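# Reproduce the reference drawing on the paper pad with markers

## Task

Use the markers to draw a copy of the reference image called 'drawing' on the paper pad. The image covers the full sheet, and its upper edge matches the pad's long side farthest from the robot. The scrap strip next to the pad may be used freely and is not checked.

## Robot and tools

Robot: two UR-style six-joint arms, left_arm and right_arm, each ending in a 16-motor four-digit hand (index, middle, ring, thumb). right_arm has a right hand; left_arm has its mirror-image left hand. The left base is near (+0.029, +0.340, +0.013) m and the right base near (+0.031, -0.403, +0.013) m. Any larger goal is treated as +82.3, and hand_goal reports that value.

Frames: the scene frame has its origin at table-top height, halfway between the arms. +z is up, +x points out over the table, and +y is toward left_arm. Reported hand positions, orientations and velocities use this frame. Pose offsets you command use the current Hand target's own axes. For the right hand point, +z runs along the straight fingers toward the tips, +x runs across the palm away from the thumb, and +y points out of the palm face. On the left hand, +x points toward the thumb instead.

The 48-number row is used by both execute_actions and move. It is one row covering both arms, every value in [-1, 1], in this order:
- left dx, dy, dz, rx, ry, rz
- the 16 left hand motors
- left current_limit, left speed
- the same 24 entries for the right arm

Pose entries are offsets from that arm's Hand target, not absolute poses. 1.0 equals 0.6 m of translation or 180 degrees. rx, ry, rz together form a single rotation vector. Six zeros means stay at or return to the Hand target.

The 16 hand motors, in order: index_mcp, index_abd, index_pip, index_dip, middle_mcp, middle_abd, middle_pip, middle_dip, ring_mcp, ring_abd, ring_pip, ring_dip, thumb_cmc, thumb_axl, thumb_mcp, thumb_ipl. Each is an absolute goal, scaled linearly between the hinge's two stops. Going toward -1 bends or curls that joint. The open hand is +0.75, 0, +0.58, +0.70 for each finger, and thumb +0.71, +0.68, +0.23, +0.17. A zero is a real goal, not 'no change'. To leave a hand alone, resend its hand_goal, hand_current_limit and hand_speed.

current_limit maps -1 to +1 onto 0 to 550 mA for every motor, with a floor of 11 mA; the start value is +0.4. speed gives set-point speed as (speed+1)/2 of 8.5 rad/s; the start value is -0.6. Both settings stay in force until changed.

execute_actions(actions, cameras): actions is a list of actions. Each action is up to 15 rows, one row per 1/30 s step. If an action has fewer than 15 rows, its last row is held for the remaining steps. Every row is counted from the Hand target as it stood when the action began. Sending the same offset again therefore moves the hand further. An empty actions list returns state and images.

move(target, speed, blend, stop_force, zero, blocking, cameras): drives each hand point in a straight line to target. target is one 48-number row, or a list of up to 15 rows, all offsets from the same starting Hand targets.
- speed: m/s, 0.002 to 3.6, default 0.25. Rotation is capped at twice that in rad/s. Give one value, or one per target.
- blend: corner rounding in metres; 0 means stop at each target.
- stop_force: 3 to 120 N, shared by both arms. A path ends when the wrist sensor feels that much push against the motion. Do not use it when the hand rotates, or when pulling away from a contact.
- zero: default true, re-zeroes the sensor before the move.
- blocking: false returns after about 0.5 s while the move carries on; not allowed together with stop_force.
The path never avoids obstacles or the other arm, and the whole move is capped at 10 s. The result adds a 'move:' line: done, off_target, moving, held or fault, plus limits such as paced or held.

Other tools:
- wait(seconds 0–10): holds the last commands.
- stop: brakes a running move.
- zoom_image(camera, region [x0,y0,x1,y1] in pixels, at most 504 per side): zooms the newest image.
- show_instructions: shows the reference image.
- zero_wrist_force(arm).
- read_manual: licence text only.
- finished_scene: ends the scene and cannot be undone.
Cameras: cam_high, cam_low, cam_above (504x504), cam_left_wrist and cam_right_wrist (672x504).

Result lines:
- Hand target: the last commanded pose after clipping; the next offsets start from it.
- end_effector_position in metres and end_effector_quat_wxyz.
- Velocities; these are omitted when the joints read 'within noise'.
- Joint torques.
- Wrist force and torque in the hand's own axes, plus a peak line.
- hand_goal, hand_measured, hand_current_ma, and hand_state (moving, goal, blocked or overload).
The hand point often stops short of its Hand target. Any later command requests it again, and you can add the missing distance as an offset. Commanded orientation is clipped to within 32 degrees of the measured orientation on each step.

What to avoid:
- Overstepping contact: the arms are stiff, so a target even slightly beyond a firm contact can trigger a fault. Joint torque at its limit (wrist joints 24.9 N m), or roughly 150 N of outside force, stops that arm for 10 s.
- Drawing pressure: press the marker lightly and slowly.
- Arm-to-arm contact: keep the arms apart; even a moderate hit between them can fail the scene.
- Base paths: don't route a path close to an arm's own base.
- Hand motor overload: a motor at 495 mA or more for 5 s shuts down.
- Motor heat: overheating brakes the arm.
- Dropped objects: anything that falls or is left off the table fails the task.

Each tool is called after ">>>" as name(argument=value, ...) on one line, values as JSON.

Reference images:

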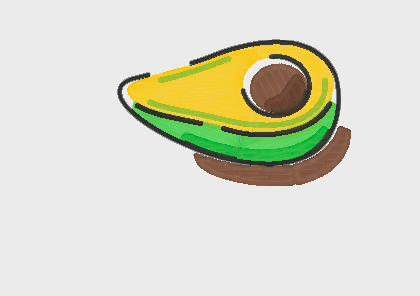

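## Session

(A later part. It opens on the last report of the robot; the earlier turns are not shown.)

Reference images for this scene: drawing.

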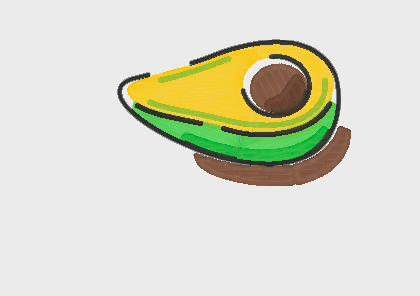

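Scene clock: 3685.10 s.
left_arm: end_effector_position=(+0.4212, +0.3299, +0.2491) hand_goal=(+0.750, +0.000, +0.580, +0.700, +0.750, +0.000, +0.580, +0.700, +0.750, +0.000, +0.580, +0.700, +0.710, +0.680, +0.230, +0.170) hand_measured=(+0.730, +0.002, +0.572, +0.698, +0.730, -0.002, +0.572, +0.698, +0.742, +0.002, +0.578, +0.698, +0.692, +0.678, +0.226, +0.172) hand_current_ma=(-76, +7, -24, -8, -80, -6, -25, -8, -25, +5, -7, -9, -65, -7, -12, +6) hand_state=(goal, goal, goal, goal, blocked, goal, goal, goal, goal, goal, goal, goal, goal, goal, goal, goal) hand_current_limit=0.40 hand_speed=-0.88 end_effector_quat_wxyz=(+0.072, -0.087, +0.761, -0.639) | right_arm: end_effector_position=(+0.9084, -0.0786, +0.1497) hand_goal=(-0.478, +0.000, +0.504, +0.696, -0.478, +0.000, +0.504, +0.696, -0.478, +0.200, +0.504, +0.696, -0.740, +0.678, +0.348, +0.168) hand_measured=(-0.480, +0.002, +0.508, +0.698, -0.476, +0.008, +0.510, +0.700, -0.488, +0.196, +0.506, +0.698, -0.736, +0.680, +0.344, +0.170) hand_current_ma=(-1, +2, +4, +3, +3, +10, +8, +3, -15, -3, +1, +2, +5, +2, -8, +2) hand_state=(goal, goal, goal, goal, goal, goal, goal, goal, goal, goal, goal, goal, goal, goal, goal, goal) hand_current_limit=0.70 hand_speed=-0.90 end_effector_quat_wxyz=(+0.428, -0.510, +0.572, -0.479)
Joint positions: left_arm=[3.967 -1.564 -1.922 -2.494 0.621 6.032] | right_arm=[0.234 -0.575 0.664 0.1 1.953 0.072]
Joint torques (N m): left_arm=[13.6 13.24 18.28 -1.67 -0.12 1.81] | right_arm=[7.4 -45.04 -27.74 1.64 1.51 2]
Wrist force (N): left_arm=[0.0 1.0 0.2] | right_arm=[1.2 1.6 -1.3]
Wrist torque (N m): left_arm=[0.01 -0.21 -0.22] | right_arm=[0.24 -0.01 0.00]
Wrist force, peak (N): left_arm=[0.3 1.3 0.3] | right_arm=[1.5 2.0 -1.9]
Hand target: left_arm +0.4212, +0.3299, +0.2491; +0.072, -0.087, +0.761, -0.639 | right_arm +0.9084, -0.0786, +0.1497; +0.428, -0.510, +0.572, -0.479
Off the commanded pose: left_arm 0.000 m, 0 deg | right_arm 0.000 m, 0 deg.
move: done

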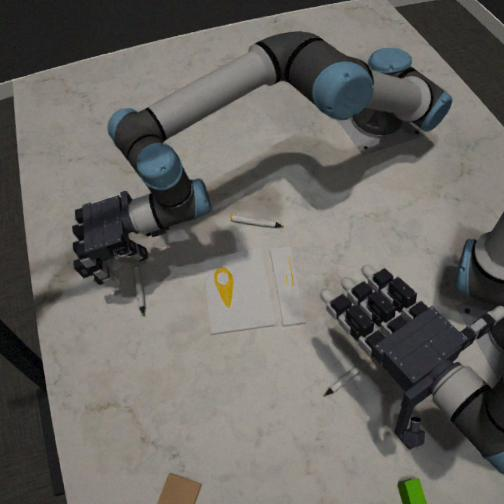

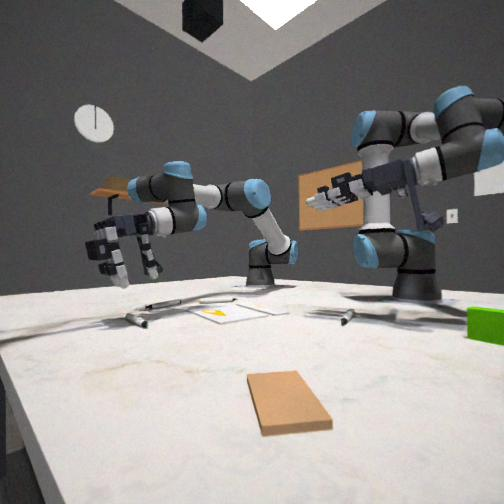

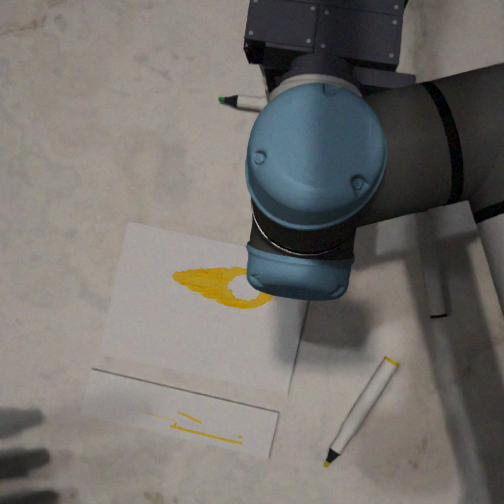

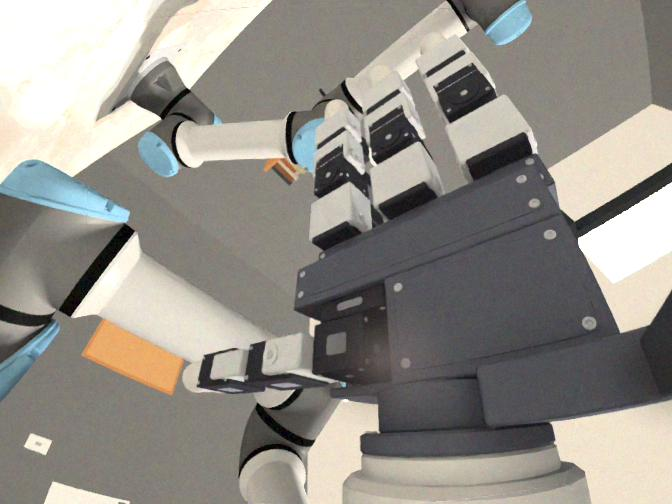

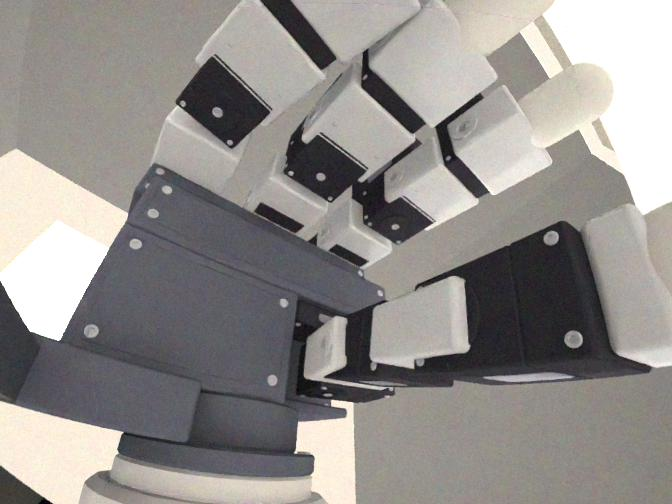

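>>> move(target=[[0,0,0,0,0,0,0.75,0,0.58,0.70,0.75,0,0.58,0.70,0.75,0,0.58,0.70,0.71,0.68,0.23,0.17,0.4,-0.88,-0.0002,0.0013,-0.0071,0,-0.0071,-0.0013,-0.479,0.0,0.504,0.696,-0.479,0,0.504,0.696,-0.479,0.2,0.504,0.696,-0.74,0.678,0.348,0.168,0.7,-0.9],[0,0,0,0,0,0,0.75,0,0.58,0.70,0.75,0,0.58,0.70,0.75,0,0.58,0.70,0.71,0.68,0.23,0.17,0.4,-0.88,-0.0002,0.1321,0.0160,0,-0.0071,-0.0013,-0.479,0.0,0.504,0.696,-0.479,0,0.504,0.696,-0.479,0.2,0.504,0.696,-0.74,0.678,0.348,0.168,0.7,-0.9]], speed=[0.1,0.08], cameras=["cam_high","cam_low","cam_right_wrist"])

>>> zoom_image(camera="cam_low", region=[60, 220, 220, 340])

>>> zoom_image(camera="cam_high", region=[60, 180, 220, 340])

Scene clock: 3711.87 s.
left_arm: end_effector_position=(+0.4212, +0.3299, +0.2491) hand_goal=(+0.750, +0.000, +0.580, +0.700, +0.750, +0.000, +0.580, +0.700, +0.750, +0.000, +0.580, +0.700, +0.710, +0.680, +0.230, +0.170) hand_measured=(+0.730, +0.002, +0.572, +0.698, +0.730, -0.002, +0.572, +0.698, +0.742, +0.002, +0.578, +0.698, +0.692, +0.678, +0.226, +0.172) hand_current_ma=(-76, +7, -24, -8, -80, -6, -25, -8, -25, +5, -7, -9, -65, -7, -12, +6) hand_state=(goal, goal, goal, goal, blocked, goal, goal, goal, goal, goal, goal, goal, goal, goal, goal, goal) hand_current_limit=0.40 hand_speed=-0.88 end_effector_quat_wxyz=(+0.072, -0.087, +0.761, -0.639) | right_arm: end_effector_position=(+0.9041, -0.0779, +0.0701) hand_goal=(-0.478, +0.000, +0.504, +0.696, -0.478, +0.000, +0.504, +0.696, -0.478, +0.200, +0.504, +0.696, -0.740, +0.678, +0.348, +0.168) hand_measured=(-0.480, +0.002, +0.508, +0.698, -0.476, +0.008, +0.510, +0.700, -0.488, +0.196, +0.506, +0.698, -0.736, +0.680, +0.344, +0.170) hand_current_ma=(-1, +2, +4, +3, +3, +10, +8, +3, -15, -3, +1, +2, +5, +2, -8, +2) hand_state=(goal, goal, goal, goal, goal, goal, goal, goal, goal, goal, goal, goal, goal, goal, goal, goal) hand_current_limit=0.70 hand_speed=-0.90 end_effector_quat_wxyz=(+0.433, -0.516, +0.566, -0.474)
Joint positions: left_arm=[3.967 -1.564 -1.922 -2.494 0.621 6.032] | right_arm=[0.23 -0.546 0.814 -0.081 1.927 0.067]
Joint torques (N m): left_arm=[12.95 13.65 18.12 -1.5 -0.1 1.91] | right_arm=[5.93 -47.28 -13.64 -3.19 -1.57 -1.12]
Wrist force (N): left_arm=[0.0 1.2 0.2] | right_arm=[0.9 1.8 -1.5]
Wrist torque (N m): left_arm=[0.03 -0.20 -0.23] | right_arm=[0.27 0.00 0.12]
Wrist force, peak (N): left_arm=[0.1 1.4 0.3] | right_arm=[0.9 2.5 -1.6]
Hand target: left_arm +0.4212, +0.3299, +0.2491; +0.072, -0.087, +0.761, -0.639 | right_arm +0.9041, -0.0779, +0.0700; +0.433, -0.516, +0.566, -0.474
Off the commanded pose: left_arm 0.000 m, 0 deg | right_arm 0.000 m, 0 deg.
move: done
Images, in order (width x height): cam_high 504x504, cam_low 504x504, cam_right_wrist 672x504.

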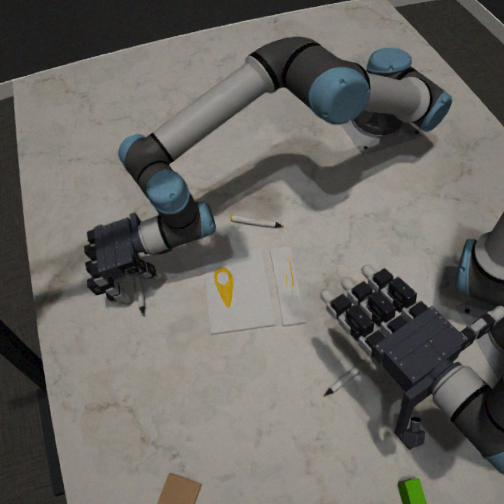

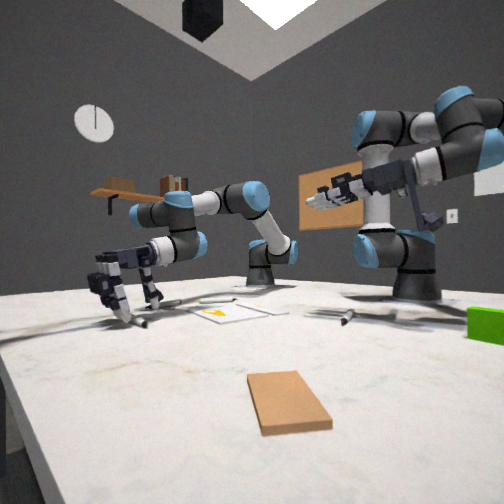

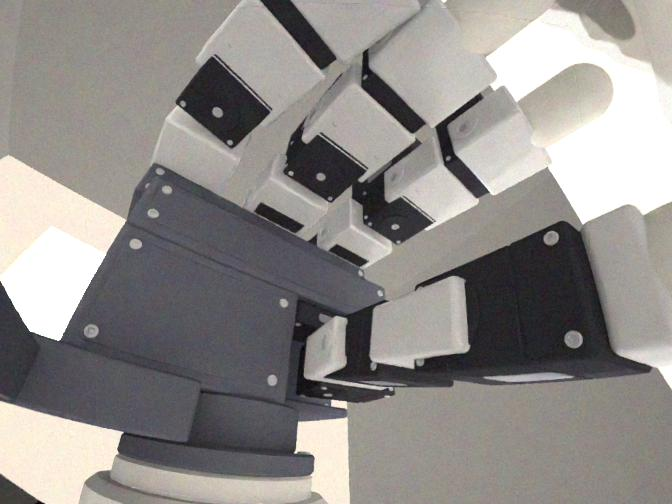

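Scaled by 3.150 from the camera's 504x504 image, which has a finer 720x720 frame.

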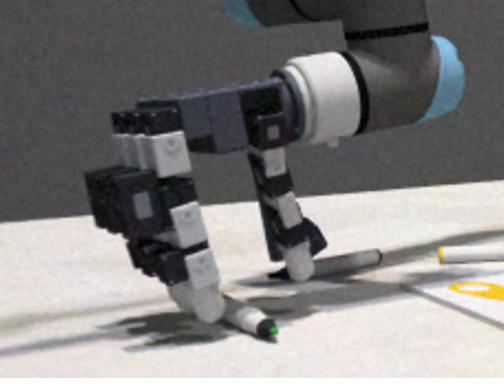

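Scaled by 3.150 from the camera's 504x504 image, which has a finer 720x720 frame.

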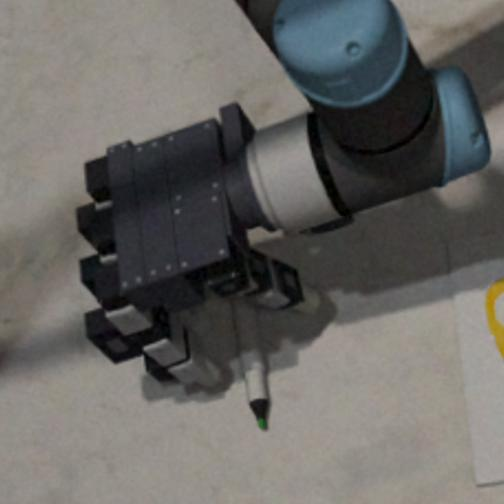

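>>> move(target=[0,0,0,0,0,0,0.75,0,0.58,0.70,0.75,0,0.58,0.70,0.75,0,0.58,0.70,0.71,0.68,0.23,0.17,0.4,-0.88,0,0.01806,0.00318,0,0,0,-0.479,0,0.504,0.696,-0.479,0,0.504,0.696,-0.479,0.2,0.504,0.696,-0.74,0.678,0.348,0.168,0.7,-0.9], speed=0.05, cameras=["cam_right_wrist","cam_above"])

Scene clock: 3764.10 s.
left_arm: end_effector_position=(+0.4212, +0.3299, +0.2491) hand_goal=(+0.750, +0.000, +0.580, +0.700, +0.750, +0.000, +0.580, +0.700, +0.750, +0.000, +0.580, +0.700, +0.710, +0.680, +0.230, +0.170) hand_measured=(+0.730, +0.002, +0.572, +0.698, +0.730, -0.002, +0.572, +0.698, +0.742, +0.002, +0.578, +0.698, +0.692, +0.678, +0.226, +0.172) hand_current_ma=(-76, +7, -24, -8, -80, -6, -25, -8, -25, +5, -7, -9, -65, -7, -12, +6) hand_state=(goal, goal, goal, goal, blocked, goal, goal, goal, goal, goal, goal, goal, goal, goal, goal, goal) hand_current_limit=0.40 hand_speed=-0.88 end_effector_quat_wxyz=(+0.072, -0.087, +0.761, -0.639) | right_arm: end_effector_position=(+0.9041, -0.0779, +0.0591) hand_goal=(-0.478, +0.000, +0.504, +0.696, -0.478, +0.000, +0.504, +0.696, -0.478, +0.200, +0.504, +0.696, -0.740, +0.678, +0.348, +0.168) hand_measured=(-0.480, +0.002, +0.508, +0.698, -0.476, +0.008, +0.510, +0.700, -0.488, +0.196, +0.506, +0.698, -0.736, +0.680, +0.344, +0.170) hand_current_ma=(-1, +2, +4, +3, +3, +10, +8, +3, -15, -3, +1, +2, +5, +2, -8, +2) hand_state=(goal, goal, goal, goal, goal, goal, goal, goal, goal, goal, goal, goal, goal, goal, goal, goal) hand_current_limit=0.70 hand_speed=-0.90 end_effector_quat_wxyz=(+0.433, -0.517, +0.566, -0.474)
Joint positions: left_arm=[3.967 -1.564 -1.922 -2.494 0.621 6.032] | right_arm=[0.23 -0.536 0.824 -0.101 1.927 0.067]
Joint torques (N m): left_arm=[12.79 13.58 18.45 -1.66 -0.2 1.84] | right_arm=[6.31 -46.26 -13.03 -3.16 -0.44 -0.59]
Wrist force (N): left_arm=[-0.1 1.0 0.2] | right_arm=[1.0 1.8 -1.6]
Wrist torque (N m): left_arm=[0.01 -0.19 -0.23] | right_arm=[0.28 0.00 0.13]
Wrist force, peak (N): left_arm=[0.1 1.3 0.6] | right_arm=[1.2 2.3 -1.9]
Hand target: left_arm +0.4212, +0.3299, +0.2491; +0.072, -0.087, +0.761, -0.639 | right_arm +0.9041, -0.0779, +0.0590; +0.433, -0.516, +0.566, -0.474
Off the commanded pose: left_arm 0.000 m, 0 deg | right_arm 0.000 m, 0 deg.
move: done
Images, in order (width x height): cam_above 504x504, cam_right_wrist 672x504.

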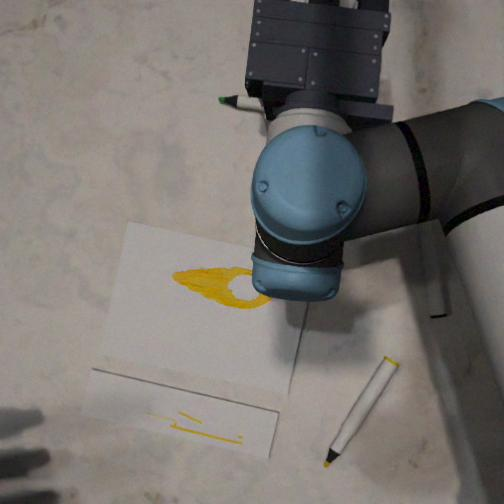

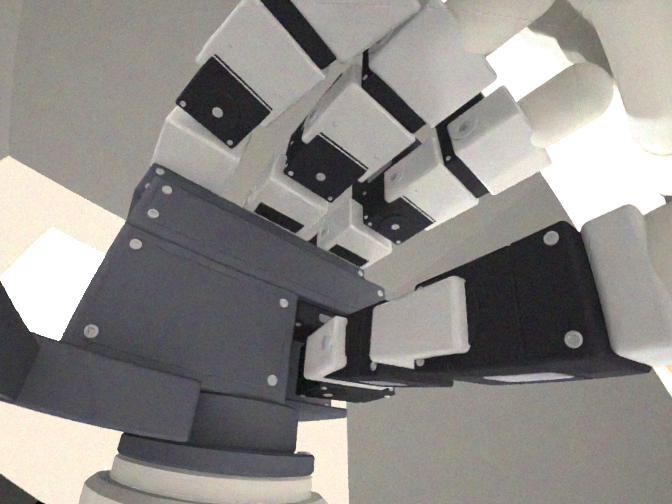

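>>> move(target=[[0,0,0,0,0,0,0.75,0,0.58,0.70,0.75,0,0.58,0.70,0.75,0,0.58,0.70,0.71,0.68,0.23,0.17,0.4,-0.88,0,0,0,0,0,0,-0.575,0,0.504,0.696,-0.575,0,0.504,0.696,-0.575,0.2,0.504,0.696,-0.74,0.678,0.30,0.168,0.7,-0.9],[0,0,0,0,0,0,0.75,0,0.58,0.70,0.75,0,0.58,0.70,0.75,0,0.58,0.70,0.71,0.68,0.23,0.17,0.4,-0.88,0,0.00788,0.00139,0,0,0,-0.616,0,0.504,0.696,-0.616,0,0.504,0.696,-0.616,0.2,0.504,0.696,-0.74,0.678,0.25,0.168,0.7,-0.9]], speed=0.02, cameras=["cam_right_wrist","cam_above","cam_high"])

>>> move(target=[[0,0,0,0,0,0,0.75,0,0.58,0.70,0.75,0,0.58,0.70,0.75,0,0.58,0.70,0.71,0.68,0.23,0.17,0.4,-0.88,0,0,0,0,0,0,-0.616,0,0.504,0.696,-0.616,0,0.504,0.696,-0.616,0.2,0.504,0.696,-0.74,0.678,0.11,0.168,0.7,-0.95]], speed=0.02, cameras=["cam_right_wrist","cam_above"])

Scene clock: 3772.43 s.
left_arm: end_effector_position=(+0.4212, +0.3299, +0.2491) hand_goal=(+0.750, +0.000, +0.580, +0.700, +0.750, +0.000, +0.580, +0.700, +0.750, +0.000, +0.580, +0.700, +0.710, +0.680, +0.230, +0.170) hand_measured=(+0.730, +0.002, +0.572, +0.698, +0.730, -0.002, +0.572, +0.698, +0.742, +0.002, +0.578, +0.698, +0.692, +0.678, +0.226, +0.172) hand_current_ma=(-76, +7, -24, -8, -80, -6, -25, -8, -25, +5, -7, -9, -65, -7, -12, +6) hand_state=(goal, goal, goal, goal, blocked, goal, goal, goal, goal, goal, goal, goal, goal, goal, goal, goal) hand_current_limit=0.40 hand_speed=-0.88 end_effector_quat_wxyz=(+0.072, -0.087, +0.761, -0.639) | right_arm: end_effector_position=(+0.9041, -0.0779, +0.0542) hand_goal=(-0.616, +0.000, +0.504, +0.696, -0.616, +0.000, +0.504, +0.696, -0.616, +0.200, +0.504, +0.696, -0.740, +0.678, +0.250, +0.168) hand_measured=(-0.608, +0.002, +0.508, +0.698, -0.602, +0.008, +0.510, +0.700, -0.614, +0.196, +0.506, +0.698, -0.736, +0.680, +0.252, +0.170) hand_current_ma=(+12, +2, +4, +3, +26, +10, +8, +3, +2, -3, +1, +2, +5, +2, +1, +2) hand_state=(goal, goal, goal, goal, goal, goal, goal, goal, goal, goal, goal, goal, goal, goal, goal, goal) hand_current_limit=0.70 hand_speed=-0.90 end_effector_quat_wxyz=(+0.433, -0.516, +0.566, -0.474)
Joint positions: left_arm=[3.967 -1.564 -1.922 -2.494 0.621 6.032] | right_arm=[0.23 -0.532 0.828 -0.109 1.927 0.067]
Joint torques (N m): left_arm=[12.93 13.99 18.26 -1.65 -0.28 1.91] | right_arm=[6.26 -45.83 -12.48 -3.03 1.15 1.03]
Wrist force (N): left_arm=[0.1 1.3 0.2] | right_arm=[1.2 1.9 -1.6]
Wrist torque (N m): left_arm=[0.04 -0.21 -0.23] | right_arm=[0.32 -0.03 0.15]
Wrist force, peak (N): left_arm=[0.1 1.4 0.3] | right_arm=[1.3 2.0 -1.8]
Hand target: left_arm +0.4212, +0.3299, +0.2491; +0.072, -0.087, +0.761, -0.639 | right_arm +0.9041, -0.0779, +0.0542; +0.433, -0.516, +0.566, -0.474
Off the commanded pose: left_arm 0.000 m, 0 deg | right_arm 0.000 m, 0 deg.
move: done
Images, in order (width x height): cam_high 504x504, cam_above 504x504, cam_right_wrist 672x504.

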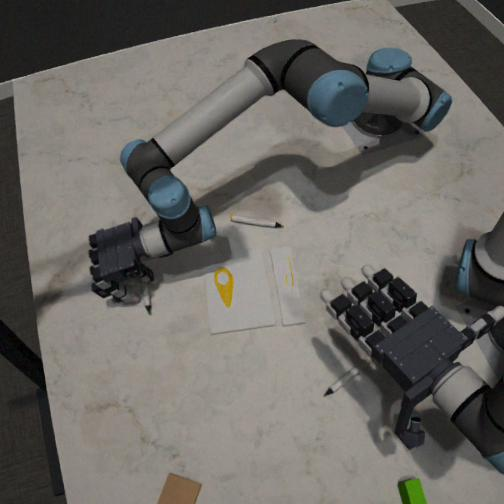

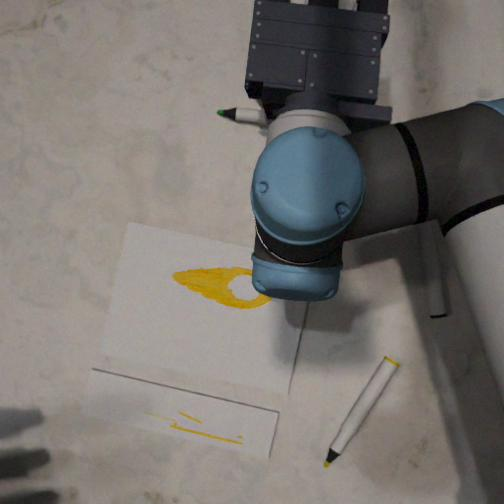

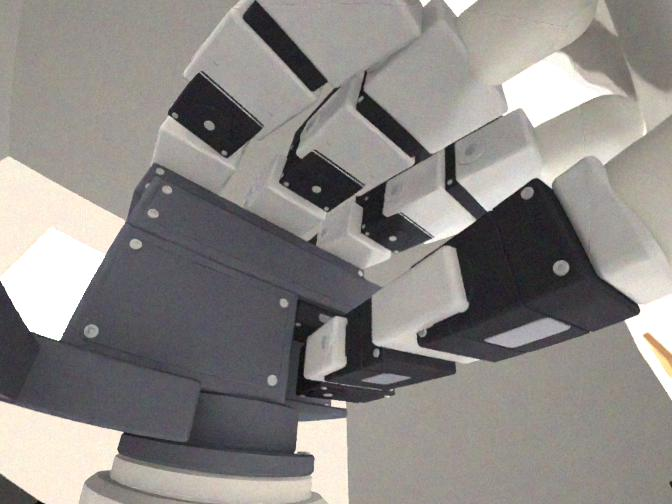

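Scene clock: 3773.57 s.
left_arm: end_effector_position=(+0.4212, +0.3299, +0.2491) hand_goal=(+0.750, +0.000, +0.580, +0.700, +0.750, +0.000, +0.580, +0.700, +0.750, +0.000, +0.580, +0.700, +0.710, +0.680, +0.230, +0.170) hand_measured=(+0.730, +0.002, +0.572, +0.698, +0.730, -0.002, +0.572, +0.698, +0.742, +0.002, +0.578, +0.698, +0.692, +0.678, +0.226, +0.172) hand_current_ma=(-76, +7, -24, -8, -80, -6, -25, -8, -25, +5, -7, -9, -65, -7, -12, +6) hand_state=(goal, goal, goal, goal, blocked, goal, goal, goal, goal, goal, goal, goal, goal, goal, goal, goal) hand_current_limit=0.40 hand_speed=-0.88 end_effector_quat_wxyz=(+0.072, -0.087, +0.761, -0.639) | right_arm: end_effector_position=(+0.9041, -0.0779, +0.0542) hand_goal=(-0.616, +0.000, +0.504, +0.696, -0.616, +0.000, +0.504, +0.696, -0.616, +0.200, +0.504, +0.696, -0.740, +0.678, +0.110, +0.168) hand_measured=(-0.606, +0.002, +0.508, +0.698, -0.602, +0.008, +0.510, +0.700, -0.612, +0.196, +0.506, +0.698, -0.736, +0.680, +0.148, +0.176) hand_current_ma=(+16, +2, +4, +3, +26, +10, +8, +3, +5, -3, +1, +2, +4, +2, +129, +16) hand_state=(goal, goal, goal, goal, goal, goal, goal, goal, goal, goal, goal, goal, goal, goal, blocked, goal) hand_current_limit=0.70 hand_speed=-0.95 end_effector_quat_wxyz=(+0.433, -0.516, +0.566, -0.474)
Joint positions: left_arm=[3.967 -1.564 -1.922 -2.494 0.621 6.032] | right_arm=[0.23 -0.532 0.828 -0.109 1.927 0.067]
Joint torques (N m): left_arm=[13.05 13.59 18.07 -1.65 -0.18 1.88] | right_arm=[6.28 -46.6 -12.79 -2.9 0.99 1.22]
Wrist force (N): left_arm=[0.0 1.1 0.2] | right_arm=[1.1 -0.2 -2.0]
Wrist torque (N m): left_arm=[0.03 -0.21 -0.23] | right_arm=[0.08 -0.02 0.12]
Wrist force, peak (N): left_arm=[0.0 1.3 0.2] | right_arm=[1.2 2.2 -1.4]
Hand target: left_arm +0.4212, +0.3299, +0.2491; +0.072, -0.087, +0.761, -0.639 | right_arm +0.9041, -0.0779, +0.0542; +0.433, -0.516, +0.566, -0.474
Off the commanded pose: left_arm 0.000 m, 0 deg | right_arm 0.000 m, 0 deg.
move: done
Images, in order (width x height): cam_above 504x504, cam_right_wrist 672x504.

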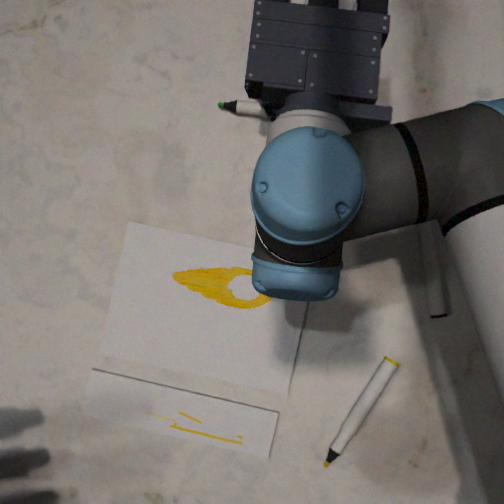

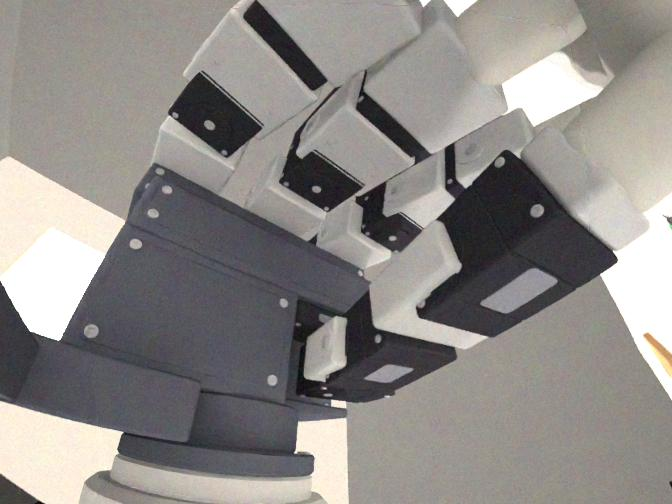

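>>> move(target=[[0,0,0,0,0,0,0.75,0,0.58,0.70,0.75,0,0.58,0.70,0.75,0,0.58,0.70,0.71,0.68,0.23,0.17,0.4,-0.88,0,0,0,0,0,0,-0.65,0,0.504,0.696,-0.64,0,0.504,0.696,-0.65,0.2,0.504,0.696,-0.74,0.678,0.03,0.168,0.7,-0.95],[0,0,0,0,0,0,0.75,0,0.58,0.70,0.75,0,0.58,0.70,0.75,0,0.58,0.70,0.71,0.68,0.23,0.17,0.4,-0.88,0,-0.0002,0,0,0,0,-0.68,0,0.504,0.696,-0.66,0,0.504,0.696,-0.68,0.2,0.504,0.696,-0.74,0.678,-0.03,0.168,0.7,-0.95]], speed=0.02, cameras=["cam_right_wrist","cam_above"])

Scene clock: 3783.80 s.
left_arm: end_effector_position=(+0.4212, +0.3299, +0.2491) hand_goal=(+0.750, +0.000, +0.580, +0.700, +0.750, +0.000, +0.580, +0.700, +0.750, +0.000, +0.580, +0.700, +0.710, +0.680, +0.230, +0.170) hand_measured=(+0.730, +0.002, +0.572, +0.698, +0.730, -0.002, +0.572, +0.698, +0.742, +0.002, +0.578, +0.698, +0.692, +0.678, +0.226, +0.172) hand_current_ma=(-76, +7, -24, -8, -80, -6, -25, -8, -25, +5, -7, -9, -65, -7, -12, +6) hand_state=(goal, goal, goal, goal, blocked, goal, goal, goal, goal, goal, goal, goal, goal, goal, goal, goal) hand_current_limit=0.40 hand_speed=-0.88 end_effector_quat_wxyz=(+0.072, -0.087, +0.761, -0.639) | right_arm: end_effector_position=(+0.9041, -0.0779, +0.0542) hand_goal=(-0.680, +0.000, +0.504, +0.696, -0.660, +0.000, +0.504, +0.696, -0.680, +0.200, +0.504, +0.696, -0.740, +0.678, -0.030, +0.168) hand_measured=(-0.614, +0.002, +0.518, +0.702, -0.610, +0.008, +0.516, +0.700, -0.620, +0.196, +0.516, +0.700, -0.736, +0.680, +0.130, +0.194) hand_current_ma=(+208, +2, +26, +6, +145, +10, +20, +5, +184, -4, +20, +5, +4, +2, +468, +80) hand_state=(blocked, goal, goal, goal, blocked, goal, goal, goal, blocked, goal, goal, goal, goal, goal, blocked, blocked) hand_current_limit=0.70 hand_speed=-0.95 end_effector_quat_wxyz=(+0.433, -0.517, +0.566, -0.474)
Joint positions: left_arm=[3.967 -1.564 -1.922 -2.494 0.621 6.032] | right_arm=[0.23 -0.532 0.828 -0.109 1.927 0.067]
Joint torques (N m): left_arm=[13.07 13.65 17.88 -1.67 -0.18 1.89] | right_arm=[3.31 -62.72 -25.34 1.9 -0.46 1]
Wrist force (N): left_arm=[0.2 0.9 0.2] | right_arm=[1.4 -1.3 -1.5]
Wrist torque (N m): left_arm=[0.00 -0.22 -0.21] | right_arm=[0.04 -0.05 0.09]
Wrist force, peak (N): left_arm=[0.1 1.4 0.4] | right_arm=[1.2 -1.9 -3.0]
Hand target: left_arm +0.4212, +0.3299, +0.2491; +0.072, -0.087, +0.761, -0.639 | right_arm +0.9041, -0.0779, +0.0543; +0.433, -0.516, +0.566, -0.474
Off the commanded pose: left_arm 0.000 m, 0 deg | right_arm 0.000 m, 0 deg.
move: done
Images, in order (width x height): cam_above 504x504, cam_right_wrist 672x504.

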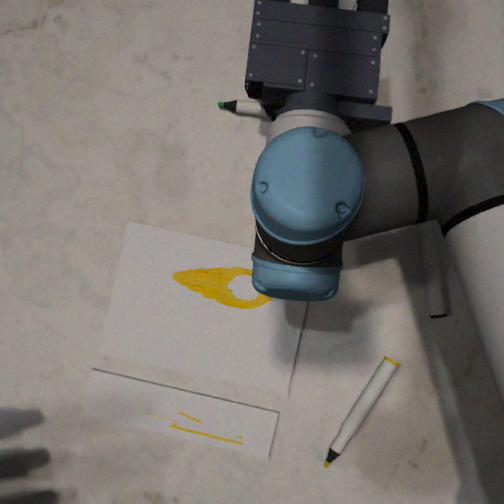

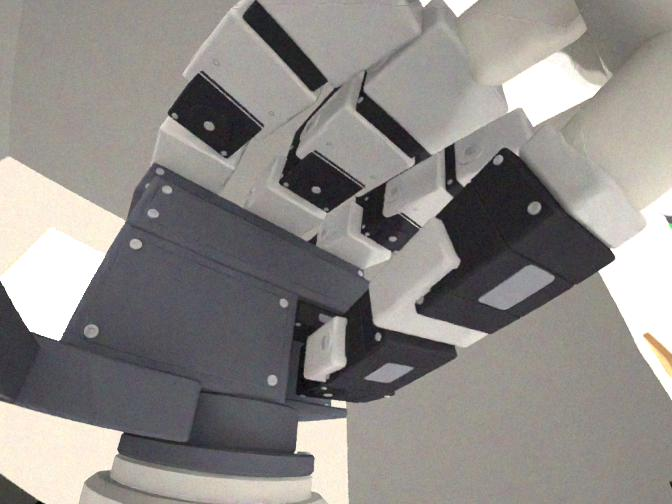

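>>> move(target=[[0,0,0,0,0,0,0.75,0,0.58,0.70,0.75,0,0.58,0.70,0.75,0,0.58,0.70,0.71,0.68,0.23,0.17,0.4,-0.88,0,-0.1149,-0.0203,0,0,0,-0.68,0,0.504,0.696,-0.66,0,0.504,0.696,-0.68,0.2,0.504,0.696,-0.74,0.678,-0.03,0.168,0.7,-0.95],[0,0,0,0,0,0,0.75,0,0.58,0.70,0.75,0,0.58,0.70,0.75,0,0.58,0.70,0.71,0.68,0.23,0.17,0.4,-0.88,-0.0504,-0.1489,-0.5476,0,0,0,-0.68,0,0.504,0.696,-0.66,0,0.504,0.696,-0.68,0.2,0.504,0.696,-0.74,0.678,-0.03,0.168,0.7,-0.95]], speed=0.15, blend=0.02, cameras=["cam_right_wrist","cam_above","cam_high"])

Scene clock: 3811.40 s.
left_arm: end_effector_position=(+0.4212, +0.3299, +0.2491) hand_goal=(+0.750, +0.000, +0.580, +0.700, +0.750, +0.000, +0.580, +0.700, +0.750, +0.000, +0.580, +0.700, +0.710, +0.680, +0.230, +0.170) hand_measured=(+0.730, +0.002, +0.572, +0.698, +0.730, -0.002, +0.572, +0.698, +0.742, +0.002, +0.578, +0.698, +0.692, +0.678, +0.226, +0.172) hand_current_ma=(-76, +7, -24, -8, -80, -6, -25, -8, -25, +5, -7, -9, -65, -7, -12, +6) hand_state=(goal, goal, goal, goal, blocked, goal, goal, goal, goal, goal, goal, goal, goal, goal, goal, goal) hand_current_limit=0.40 hand_speed=-0.88 end_effector_quat_wxyz=(+0.072, -0.087, +0.761, -0.639) | right_arm: end_effector_position=(+0.6003, -0.0200, +0.1997) hand_goal=(-0.680, +0.000, +0.504, +0.696, -0.660, +0.000, +0.504, +0.696, -0.680, +0.200, +0.504, +0.696, -0.740, +0.678, -0.030, +0.168) hand_measured=(-0.614, +0.002, +0.522, +0.704, -0.610, +0.008, +0.518, +0.702, -0.620, +0.196, +0.518, +0.702, -0.736, +0.680, +0.128, +0.194) hand_current_ma=(+207, +2, +35, +11, +145, +10, +24, +7, +184, -4, +24, +7, +4, +2, +467, +80) hand_state=(blocked, goal, goal, goal, blocked, goal, goal, goal, blocked, goal, goal, goal, goal, goal, blocked, blocked) hand_current_limit=0.70 hand_speed=-0.95 end_effector_quat_wxyz=(+0.433, -0.516, +0.566, -0.474)
Joint positions: left_arm=[3.967 -1.564 -1.922 -2.494 0.621 6.032] | right_arm=[0.517 -1.179 1.564 -0.166 2.208 0.133]
Joint torques (N m): left_arm=[13.07 12.62 17.79 -1.63 -0.23 1.97] | right_arm=[7 -47.34 -12.36 1.9 1.82 2.08]
Wrist force (N): left_arm=[0.0 1.1 0.4] | right_arm=[1.2 1.7 -1.2]
Wrist torque (N m): left_arm=[0.02 -0.20 -0.23] | right_arm=[0.23 -0.02 0.00]
Wrist force, peak (N): left_arm=[0.2 1.3 0.5] | right_arm=[1.4 3.5 -1.3]
Hand target: left_arm +0.4212, +0.3299, +0.2491; +0.072, -0.087, +0.761, -0.639 | right_arm +0.6002, -0.0200, +0.1997; +0.433, -0.516, +0.566, -0.474
Off the commanded pose: left_arm 0.000 m, 0 deg | right_arm 0.000 m, 0 deg.
move: done
Images, in order (width x height): cam_high 504x504, cam_above 504x504, cam_right_wrist 672x504.

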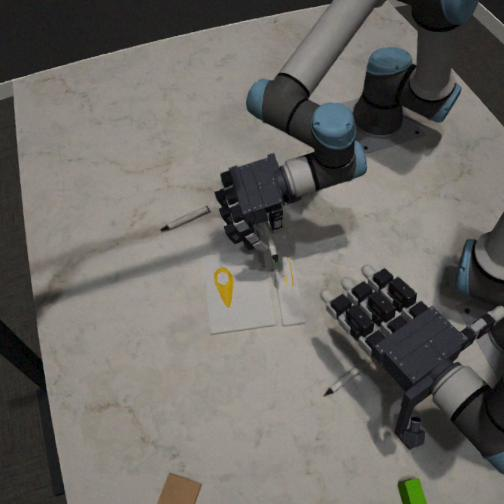

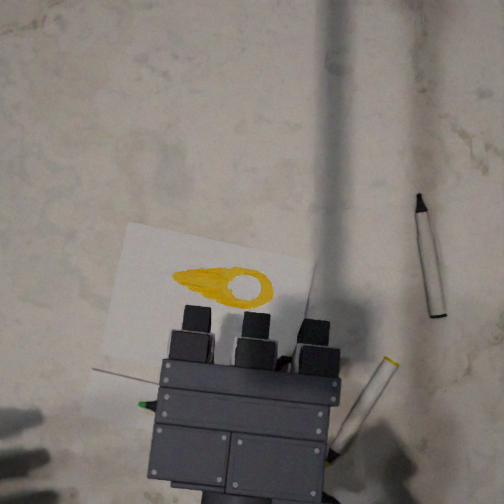

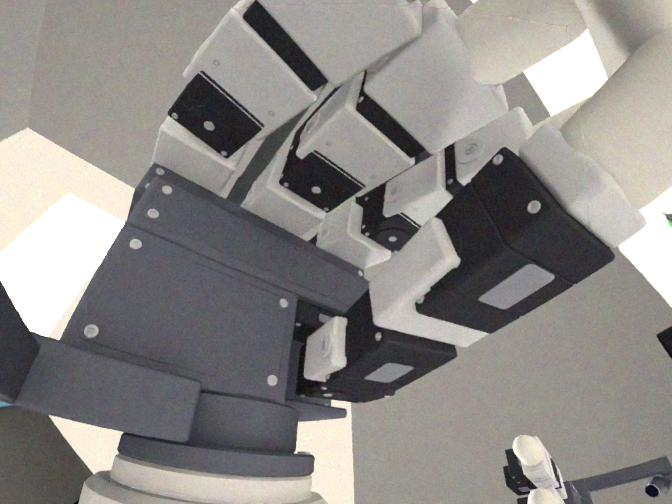

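>>> move(target=[0,0,0,0,0,0,0.75,0,0.58,0.70,0.75,0,0.58,0.70,0.75,0,0.58,0.70,0.71,0.68,0.23,0.17,0.4,-0.88,0,0,0,0.0556,0,0,-0.68,0,0.504,0.696,-0.66,0,0.504,0.696,-0.68,0.2,0.504,0.696,-0.74,0.678,-0.03,0.168,0.7,-0.95], speed=0.2)

>>> move(target=[0,0,0,0,0,0,0.75,0,0.58,0.70,0.75,0,0.58,0.70,0.75,0,0.58,0.70,0.71,0.68,0.23,0.17,0.4,-0.88,-0.1177,0,-0.178,0,-0.3622,0,-0.68,0,0.504,0.696,-0.66,0,0.504,0.696,-0.68,0.2,0.504,0.696,-0.74,0.678,-0.03,0.168,0.7,-0.95], speed=0.2, cameras=["cam_right_wrist","cam_above","cam_high"])

Scene clock: 3832.60 s.
left_arm: end_effector_position=(+0.4212, +0.3299, +0.2491) hand_goal=(+0.750, +0.000, +0.580, +0.700, +0.750, +0.000, +0.580, +0.700, +0.750, +0.000, +0.580, +0.700, +0.710, +0.680, +0.230, +0.170) hand_measured=(+0.730, +0.002, +0.572, +0.698, +0.730, -0.002, +0.572, +0.698, +0.742, +0.002, +0.578, +0.698, +0.692, +0.678, +0.226, +0.172) hand_current_ma=(-76, +7, -24, -8, -80, -6, -25, -8, -25, +5, -7, -9, -65, -7, -12, +6) hand_state=(goal, goal, goal, goal, blocked, goal, goal, goal, goal, goal, goal, goal, goal, goal, goal, goal) hand_current_limit=0.40 hand_speed=-0.88 end_effector_quat_wxyz=(+0.072, -0.087, +0.761, -0.639) | right_arm: end_effector_position=(+0.6002, -0.0200, +0.1997) hand_goal=(-0.680, +0.000, +0.504, +0.696, -0.660, +0.000, +0.504, +0.696, -0.680, +0.200, +0.504, +0.696, -0.740, +0.678, -0.030, +0.168) hand_measured=(-0.614, +0.002, +0.522, +0.704, -0.610, +0.008, +0.518, +0.702, -0.620, +0.196, +0.518, +0.702, -0.736, +0.680, +0.128, +0.194) hand_current_ma=(+207, +2, +35, +11, +145, +10, +24, +7, +184, -4, +24, +7, +4, +2, +467, +81) hand_state=(blocked, goal, goal, goal, blocked, goal, goal, goal, blocked, goal, goal, goal, goal, goal, blocked, blocked) hand_current_limit=0.70 hand_speed=-0.95 end_effector_quat_wxyz=(+0.477, -0.477, +0.523, -0.522)
Joint positions: left_arm=[3.967 -1.564 -1.922 -2.494 0.621 6.032] | right_arm=[0.54 -1.213 1.715 -0.501 2.242 0.002]
Joint torques (N m): left_arm=[13.54 13.13 17.53 -1.51 -0.24 1.85] | right_arm=[7.14 -46.27 -11.76 -3.37 -1.68 -1.29]
Wrist force (N): left_arm=[0.1 1.3 0.2] | right_arm=[1.4 1.6 -1.5]
Wrist torque (N m): left_arm=[0.04 -0.21 -0.22] | right_arm=[0.21 -0.04 0.17]
Wrist force, peak (N): left_arm=[0.1 1.3 0.2] | right_arm=[1.2 2.0 -1.8]
Hand target: left_arm +0.4212, +0.3299, +0.2491; +0.072, -0.087, +0.761, -0.639 | right_arm +0.6002, -0.0200, +0.1997; +0.477, -0.477, +0.523, -0.522
Off the commanded pose: left_arm 0.000 m, 0 deg | right_arm 0.000 m, 0 deg.
move: done

Scene clock: 3836.00 s.
left_arm: end_effector_position=(+0.4212, +0.3299, +0.2491) hand_goal=(+0.750, +0.000, +0.580, +0.700, +0.750, +0.000, +0.580, +0.700, +0.750, +0.000, +0.580, +0.700, +0.710, +0.680, +0.230, +0.170) hand_measured=(+0.730, +0.002, +0.572, +0.698, +0.730, -0.002, +0.572, +0.698, +0.742, +0.002, +0.578, +0.698, +0.692, +0.678, +0.226, +0.172) hand_current_ma=(-76, +7, -24, -8, -80, -6, -25, -8, -25, +5, -7, -9, -65, -7, -12, +6) hand_state=(goal, goal, goal, goal, blocked, goal, goal, goal, goal, goal, goal, goal, goal, goal, goal, goal) hand_current_limit=0.40 hand_speed=-0.88 end_effector_quat_wxyz=(+0.072, -0.087, +0.761, -0.639) | right_arm: end_effector_position=(+0.5003, +0.0601, +0.1999) hand_goal=(-0.680, +0.000, +0.504, +0.696, -0.660, +0.000, +0.504, +0.696, -0.680, +0.200, +0.504, +0.696, -0.740, +0.678, -0.030, +0.168) hand_measured=(-0.614, +0.002, +0.522, +0.704, -0.610, +0.008, +0.518, +0.702, -0.620, +0.196, +0.518, +0.702, -0.736, +0.680, +0.128, +0.194) hand_current_ma=(+207, +2, +35, +11, +144, +10, +24, +7, +183, -4, +24, +7, +4, +2, +468, +81) hand_state=(blocked, goal, goal, goal, blocked, goal, goal, goal, blocked, goal, goal, goal, goal, goal, blocked, blocked) hand_current_limit=0.70 hand_speed=-0.95 end_effector_quat_wxyz=(+0.683, -0.683, +0.184, -0.183)
Joint positions: left_arm=[3.967 -1.564 -1.922 -2.494 0.621 6.032] | right_arm=[0.255 -1.341 1.889 -0.549 0.819 0.002]
Joint torques (N m): left_arm=[12.88 13.82 17.49 -1.63 -0.3 1.85] | right_arm=[-5.57 -16.42 -25.17 1.54 -1.64 1.95]
Wrist force (N): left_arm=[0.2 1.2 0.2] | right_arm=[1.4 1.9 -1.5]
Wrist torque (N m): left_arm=[0.03 -0.23 -0.22] | right_arm=[0.24 -0.03 0.15]
Wrist force, peak (N): left_arm=[0.3 1.3 0.4] | right_arm=[1.7 2.0 -2.2]
Hand target: left_arm +0.4212, +0.3299, +0.2491; +0.072, -0.087, +0.761, -0.639 | right_arm +0.5003, +0.0601, +0.1999; +0.683, -0.683, +0.184, -0.183
Off the commanded pose: left_arm 0.000 m, 0 deg | right_arm 0.000 m, 0 deg.
move: done
Images, in order (width x height): cam_high 504x504, cam_above 504x504, cam_right_wrist 672x504.

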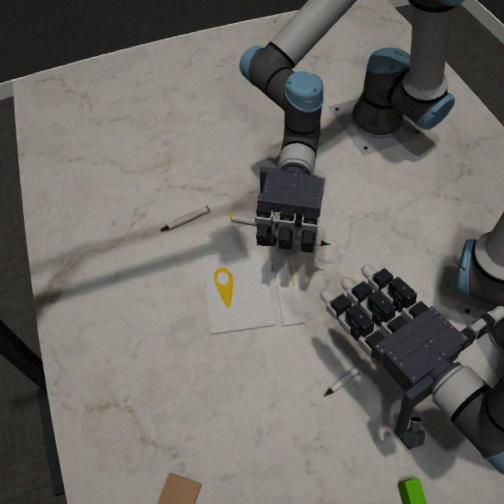

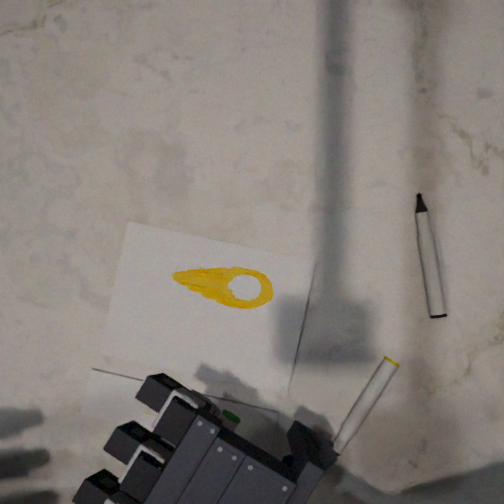

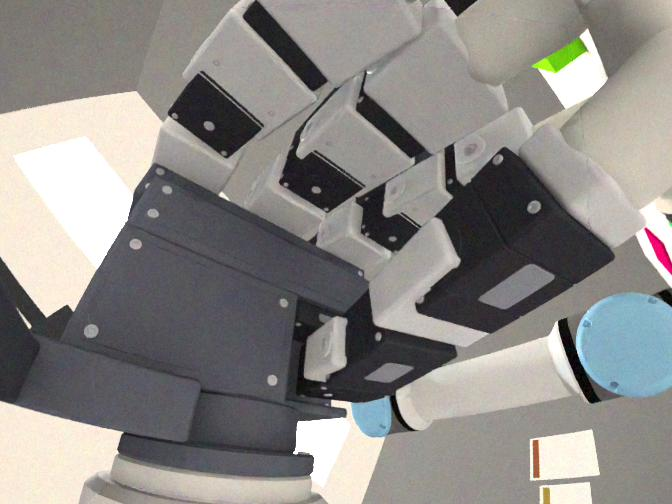

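>>> move(target=[0,0,0,0,0,0,0.75,0,0.58,0.70,0.75,0,0.58,0.70,0.75,0,0.58,0.70,0.71,0.68,0.23,0.17,0.4,-0.88,0,0,0,0,0,-0.5,-0.68,0,0.504,0.696,-0.66,0,0.504,0.696,-0.68,0.2,0.504,0.696,-0.74,0.678,-0.03,0.168,0.7,-0.95], speed=0.3, cameras=["cam_right_wrist","cam_above","cam_high"])

Scene clock: 3844.20 s.
left_arm: end_effector_position=(+0.4212, +0.3299, +0.2491) hand_goal=(+0.750, +0.000, +0.580, +0.700, +0.750, +0.000, +0.580, +0.700, +0.750, +0.000, +0.580, +0.700, +0.710, +0.680, +0.230, +0.170) hand_measured=(+0.730, +0.002, +0.572, +0.698, +0.730, -0.002, +0.572, +0.698, +0.742, +0.002, +0.578, +0.698, +0.692, +0.678, +0.226, +0.172) hand_current_ma=(-76, +7, -24, -8, -80, -6, -25, -8, -25, +5, -7, -9, -65, -7, -12, +6) hand_state=(goal, goal, goal, goal, blocked, goal, goal, goal, goal, goal, goal, goal, goal, goal, goal, goal) hand_current_limit=0.40 hand_speed=-0.88 end_effector_quat_wxyz=(+0.072, -0.087, +0.761, -0.639) | right_arm: end_effector_position=(+0.5003, +0.0601, +0.1999) hand_goal=(-0.680, +0.000, +0.504, +0.696, -0.660, +0.000, +0.504, +0.696, -0.680, +0.200, +0.504, +0.696, -0.740, +0.678, -0.030, +0.168) hand_measured=(-0.614, +0.004, +0.524, +0.704, -0.610, +0.010, +0.518, +0.702, -0.622, +0.198, +0.518, +0.702, -0.734, +0.680, +0.128, +0.194) hand_current_ma=(+207, +4, +36, +12, +141, +12, +24, +7, +176, -2, +24, +7, +8, +2, +467, +84) hand_state=(blocked, goal, goal, goal, blocked, goal, goal, goal, blocked, goal, goal, goal, goal, goal, blocked, blocked) hand_current_limit=0.70 hand_speed=-0.95 end_effector_quat_wxyz=(-0.354, +0.613, +0.353, +0.612)
Joint positions: left_arm=[3.967 -1.564 -1.922 -2.494 0.621 6.032] | right_arm=[0.463 -1.321 2.063 -0.742 1.027 -1.569]
Joint torques (N m): left_arm=[12.49 14.01 17.73 -1.6 -0.36 1.96] | right_arm=[7.33 -15.08 -8.13 -3.59 1.44 -1.54]
Wrist force (N): left_arm=[0.0 1.1 0.3] | right_arm=[-0.9 -0.3 0.0]
Wrist torque (N m): left_arm=[0.02 -0.20 -0.23] | right_arm=[-0.11 0.13 0.26]
Wrist force, peak (N): left_arm=[0.2 1.5 0.2] | right_arm=[1.4 2.6 -1.7]
Hand target: left_arm +0.4212, +0.3299, +0.2491; +0.072, -0.087, +0.761, -0.639 | right_arm +0.5003, +0.0601, +0.1999; -0.354, +0.613, +0.353, +0.612
Off the commanded pose: left_arm 0.000 m, 0 deg | right_arm 0.000 m, 0 deg.
move: done
Images, in order (width x height): cam_high 504x504, cam_above 504x504, cam_right_wrist 672x504.

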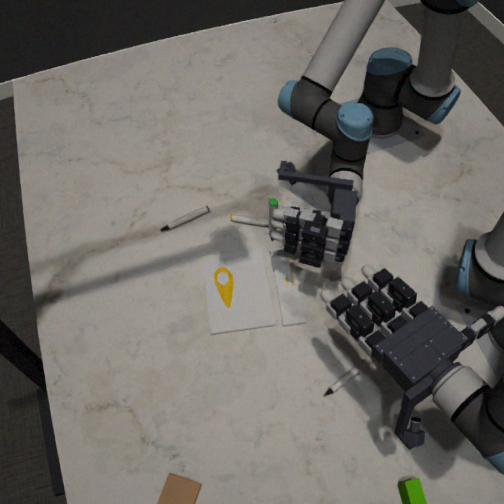

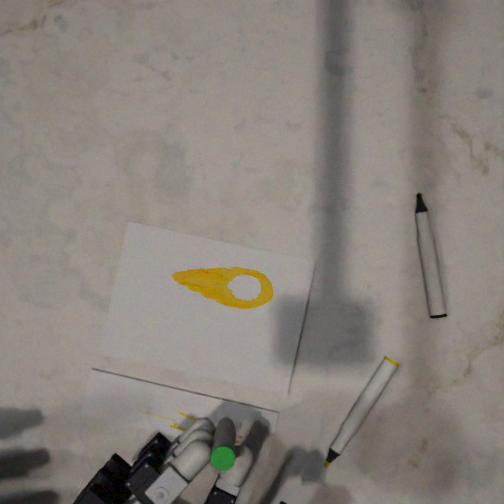

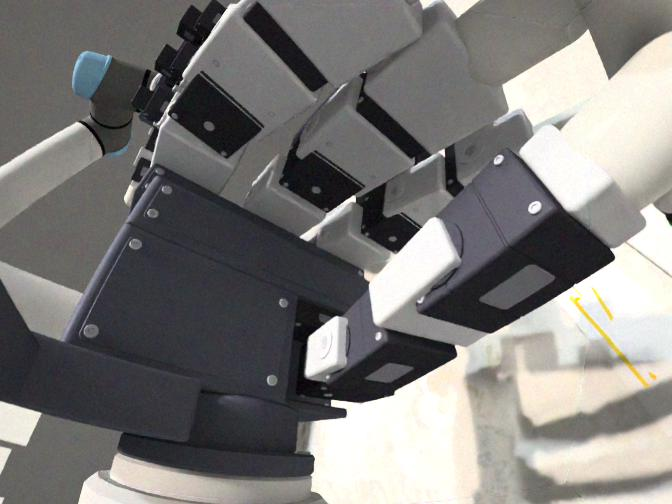

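>>> move(target=[0,0,0,0,0,0,0.75,0,0.58,0.70,0.75,0,0.58,0.70,0.75,0,0.58,0.70,0.71,0.68,0.23,0.17,0.4,-0.88,-0.1915,-0.03522,0.05299,0,0,0,-0.68,0,0.504,0.696,-0.66,0,0.504,0.696,-0.68,0.2,0.504,0.696,-0.74,0.678,-0.03,0.168,0.7,-0.95], speed=0.12, cameras=["cam_right_wrist","cam_high"])

>>> move(target=[0,0,0,0,0,0,0.75,0,0.58,0.70,0.75,0,0.58,0.70,0.75,0,0.58,0.70,0.71,0.68,0.23,0.17,0.4,-0.88,-0.0367,0,0,0,0,0,-0.68,0,0.504,0.696,-0.66,0,0.504,0.696,-0.68,0.2,0.504,0.696,-0.74,0.678,-0.03,0.168,0.7,-0.95], speed=0.006, stop_force=3)

Scene clock: 3866.90 s.
left_arm: end_effector_position=(+0.4212, +0.3299, +0.2491) hand_goal=(+0.750, +0.000, +0.580, +0.700, +0.750, +0.000, +0.580, +0.700, +0.750, +0.000, +0.580, +0.700, +0.710, +0.680, +0.230, +0.170) hand_measured=(+0.730, +0.002, +0.572, +0.698, +0.730, -0.002, +0.572, +0.698, +0.742, +0.002, +0.578, +0.698, +0.692, +0.678, +0.226, +0.172) hand_current_ma=(-76, +7, -24, -8, -80, -6, -25, -8, -25, +5, -7, -9, -65, -7, -12, +6) hand_state=(goal, goal, goal, goal, blocked, goal, goal, goal, goal, goal, goal, goal, goal, goal, goal, goal) hand_current_limit=0.40 hand_speed=-0.88 end_effector_quat_wxyz=(+0.072, -0.087, +0.761, -0.639) | right_arm: end_effector_position=(+0.4978, +0.0983, +0.0851) hand_goal=(-0.680, +0.000, +0.504, +0.696, -0.660, +0.000, +0.504, +0.696, -0.680, +0.200, +0.504, +0.696, -0.740, +0.678, -0.030, +0.168) hand_measured=(-0.614, +0.004, +0.524, +0.704, -0.610, +0.010, +0.518, +0.702, -0.622, +0.198, +0.518, +0.702, -0.734, +0.680, +0.128, +0.194) hand_current_ma=(+207, +5, +37, +12, +141, +13, +24, +7, +175, -2, +24, +7, +8, +2, +467, +84) hand_state=(blocked, goal, goal, goal, blocked, goal, goal, goal, blocked, goal, goal, goal, goal, goal, blocked, blocked) hand_current_limit=0.70 hand_speed=-0.95 end_effector_quat_wxyz=(-0.354, +0.613, +0.353, +0.612)
Joint positions: left_arm=[3.967 -1.564 -1.922 -2.494 0.621 6.032] | right_arm=[0.546 -1.036 2.053 -1.017 1.111 -1.569]
Joint torques (N m): left_arm=[12.81 13.62 17.7 -1.62 -0.44 1.9] | right_arm=[7.41 -22.58 -19.57 -3.12 1.53 1.56]
Wrist force (N): left_arm=[0.2 0.9 0.2] | right_arm=[-1.0 -0.5 -0.2]
Wrist torque (N m): left_arm=[0.00 -0.23 -0.21] | right_arm=[-0.11 0.12 0.25]
Wrist force, peak (N): left_arm=[0.0 1.4 0.4] | right_arm=[-1.9 -0.6 0.0]
Hand target: left_arm +0.4212, +0.3299, +0.2491; +0.072, -0.087, +0.761, -0.639 | right_arm +0.4978, +0.0983, +0.0850; -0.354, +0.613, +0.353, +0.612
Off the commanded pose: left_arm 0.000 m, 0 deg | right_arm 0.000 m, 0 deg.
move: done
Images, in order (width x height): cam_high 504x504, cam_right_wrist 672x504.

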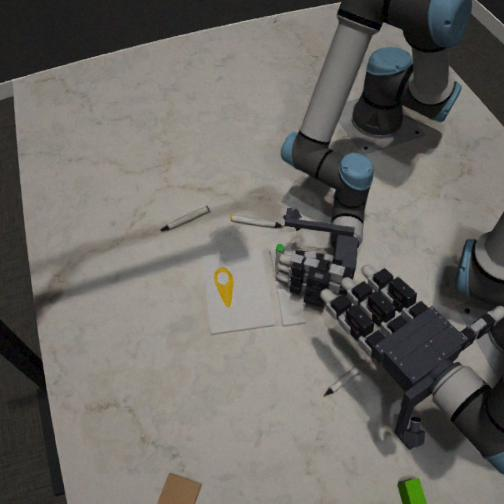

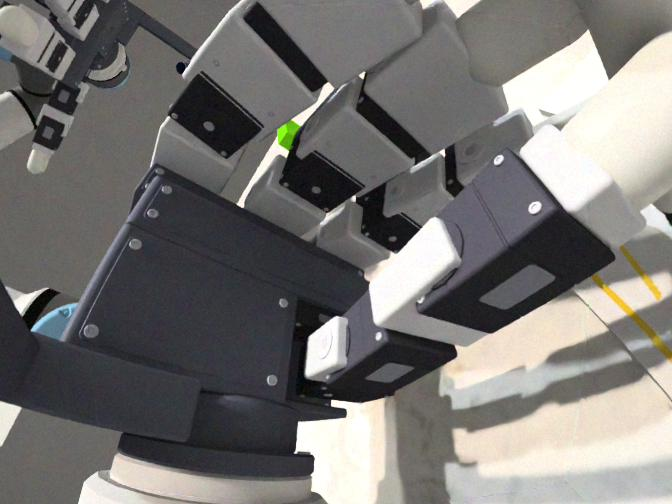

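Scene clock: 3869.60 s.
left_arm: end_effector_position=(+0.4212, +0.3299, +0.2491) hand_goal=(+0.750, +0.000, +0.580, +0.700, +0.750, +0.000, +0.580, +0.700, +0.750, +0.000, +0.580, +0.700, +0.710, +0.680, +0.230, +0.170) hand_measured=(+0.730, +0.002, +0.572, +0.698, +0.730, -0.002, +0.572, +0.698, +0.742, +0.002, +0.578, +0.698, +0.692, +0.678, +0.226, +0.172) hand_current_ma=(-76, +7, -24, -8, -80, -6, -25, -8, -25, +5, -7, -9, -65, -7, -12, +6) hand_state=(goal, goal, goal, goal, blocked, goal, goal, goal, goal, goal, goal, goal, goal, goal, goal, goal) hand_current_limit=0.40 hand_speed=-0.88 end_effector_quat_wxyz=(+0.072, -0.087, +0.761, -0.639) | right_arm: end_effector_position=(+0.4978, +0.0983, +0.0756) hand_goal=(-0.680, +0.000, +0.504, +0.696, -0.660, +0.000, +0.504, +0.696, -0.680, +0.200, +0.504, +0.696, -0.740, +0.678, -0.030, +0.168) hand_measured=(-0.614, -0.004, +0.524, +0.704, -0.612, +0.000, +0.518, +0.702, -0.622, +0.186, +0.518, +0.702, -0.742, +0.680, +0.128, +0.194) hand_current_ma=(+207, -5, +37, +12, +138, +0, +24, +7, +175, -19, +24, +7, -1, +1, +467, +86) hand_state=(blocked, goal, goal, goal, blocked, goal, goal, goal, blocked, goal, goal, goal, goal, goal, blocked, blocked) hand_current_limit=0.70 hand_speed=-0.95 end_effector_quat_wxyz=(-0.354, +0.613, +0.353, +0.612)
Joint positions: left_arm=[3.967 -1.564 -1.922 -2.494 0.621 6.032] | right_arm=[0.546 -1.015 2.054 -1.04 1.111 -1.569]
Joint torques (N m): left_arm=[12.76 13.23 17.06 -1.58 -0.48 1.79] | right_arm=[6.37 -45.73 -16.45 1.49 1.38 1.26]
Wrist force (N): left_arm=[0.0 0.8 0.0] | right_arm=[0.9 -0.7 -0.2]
Wrist torque (N m): left_arm=[0.00 -0.22 -0.22] | right_arm=[-0.15 0.01 0.11]
Wrist force, peak (N): left_arm=[-0.1 1.3 0.3] | right_arm=[2.4 -0.1 -0.2]
Hand target: left_arm +0.4212, +0.3299, +0.2491; +0.072, -0.087, +0.761, -0.639 | right_arm +0.4978, +0.0983, +0.0756; -0.354, +0.613, +0.353, +0.612 (not the last commanded pose)
Off the commanded pose: left_arm 0.000 m, 0 deg | right_arm 0.013 m, 0 deg.
move: contact (right_arm)


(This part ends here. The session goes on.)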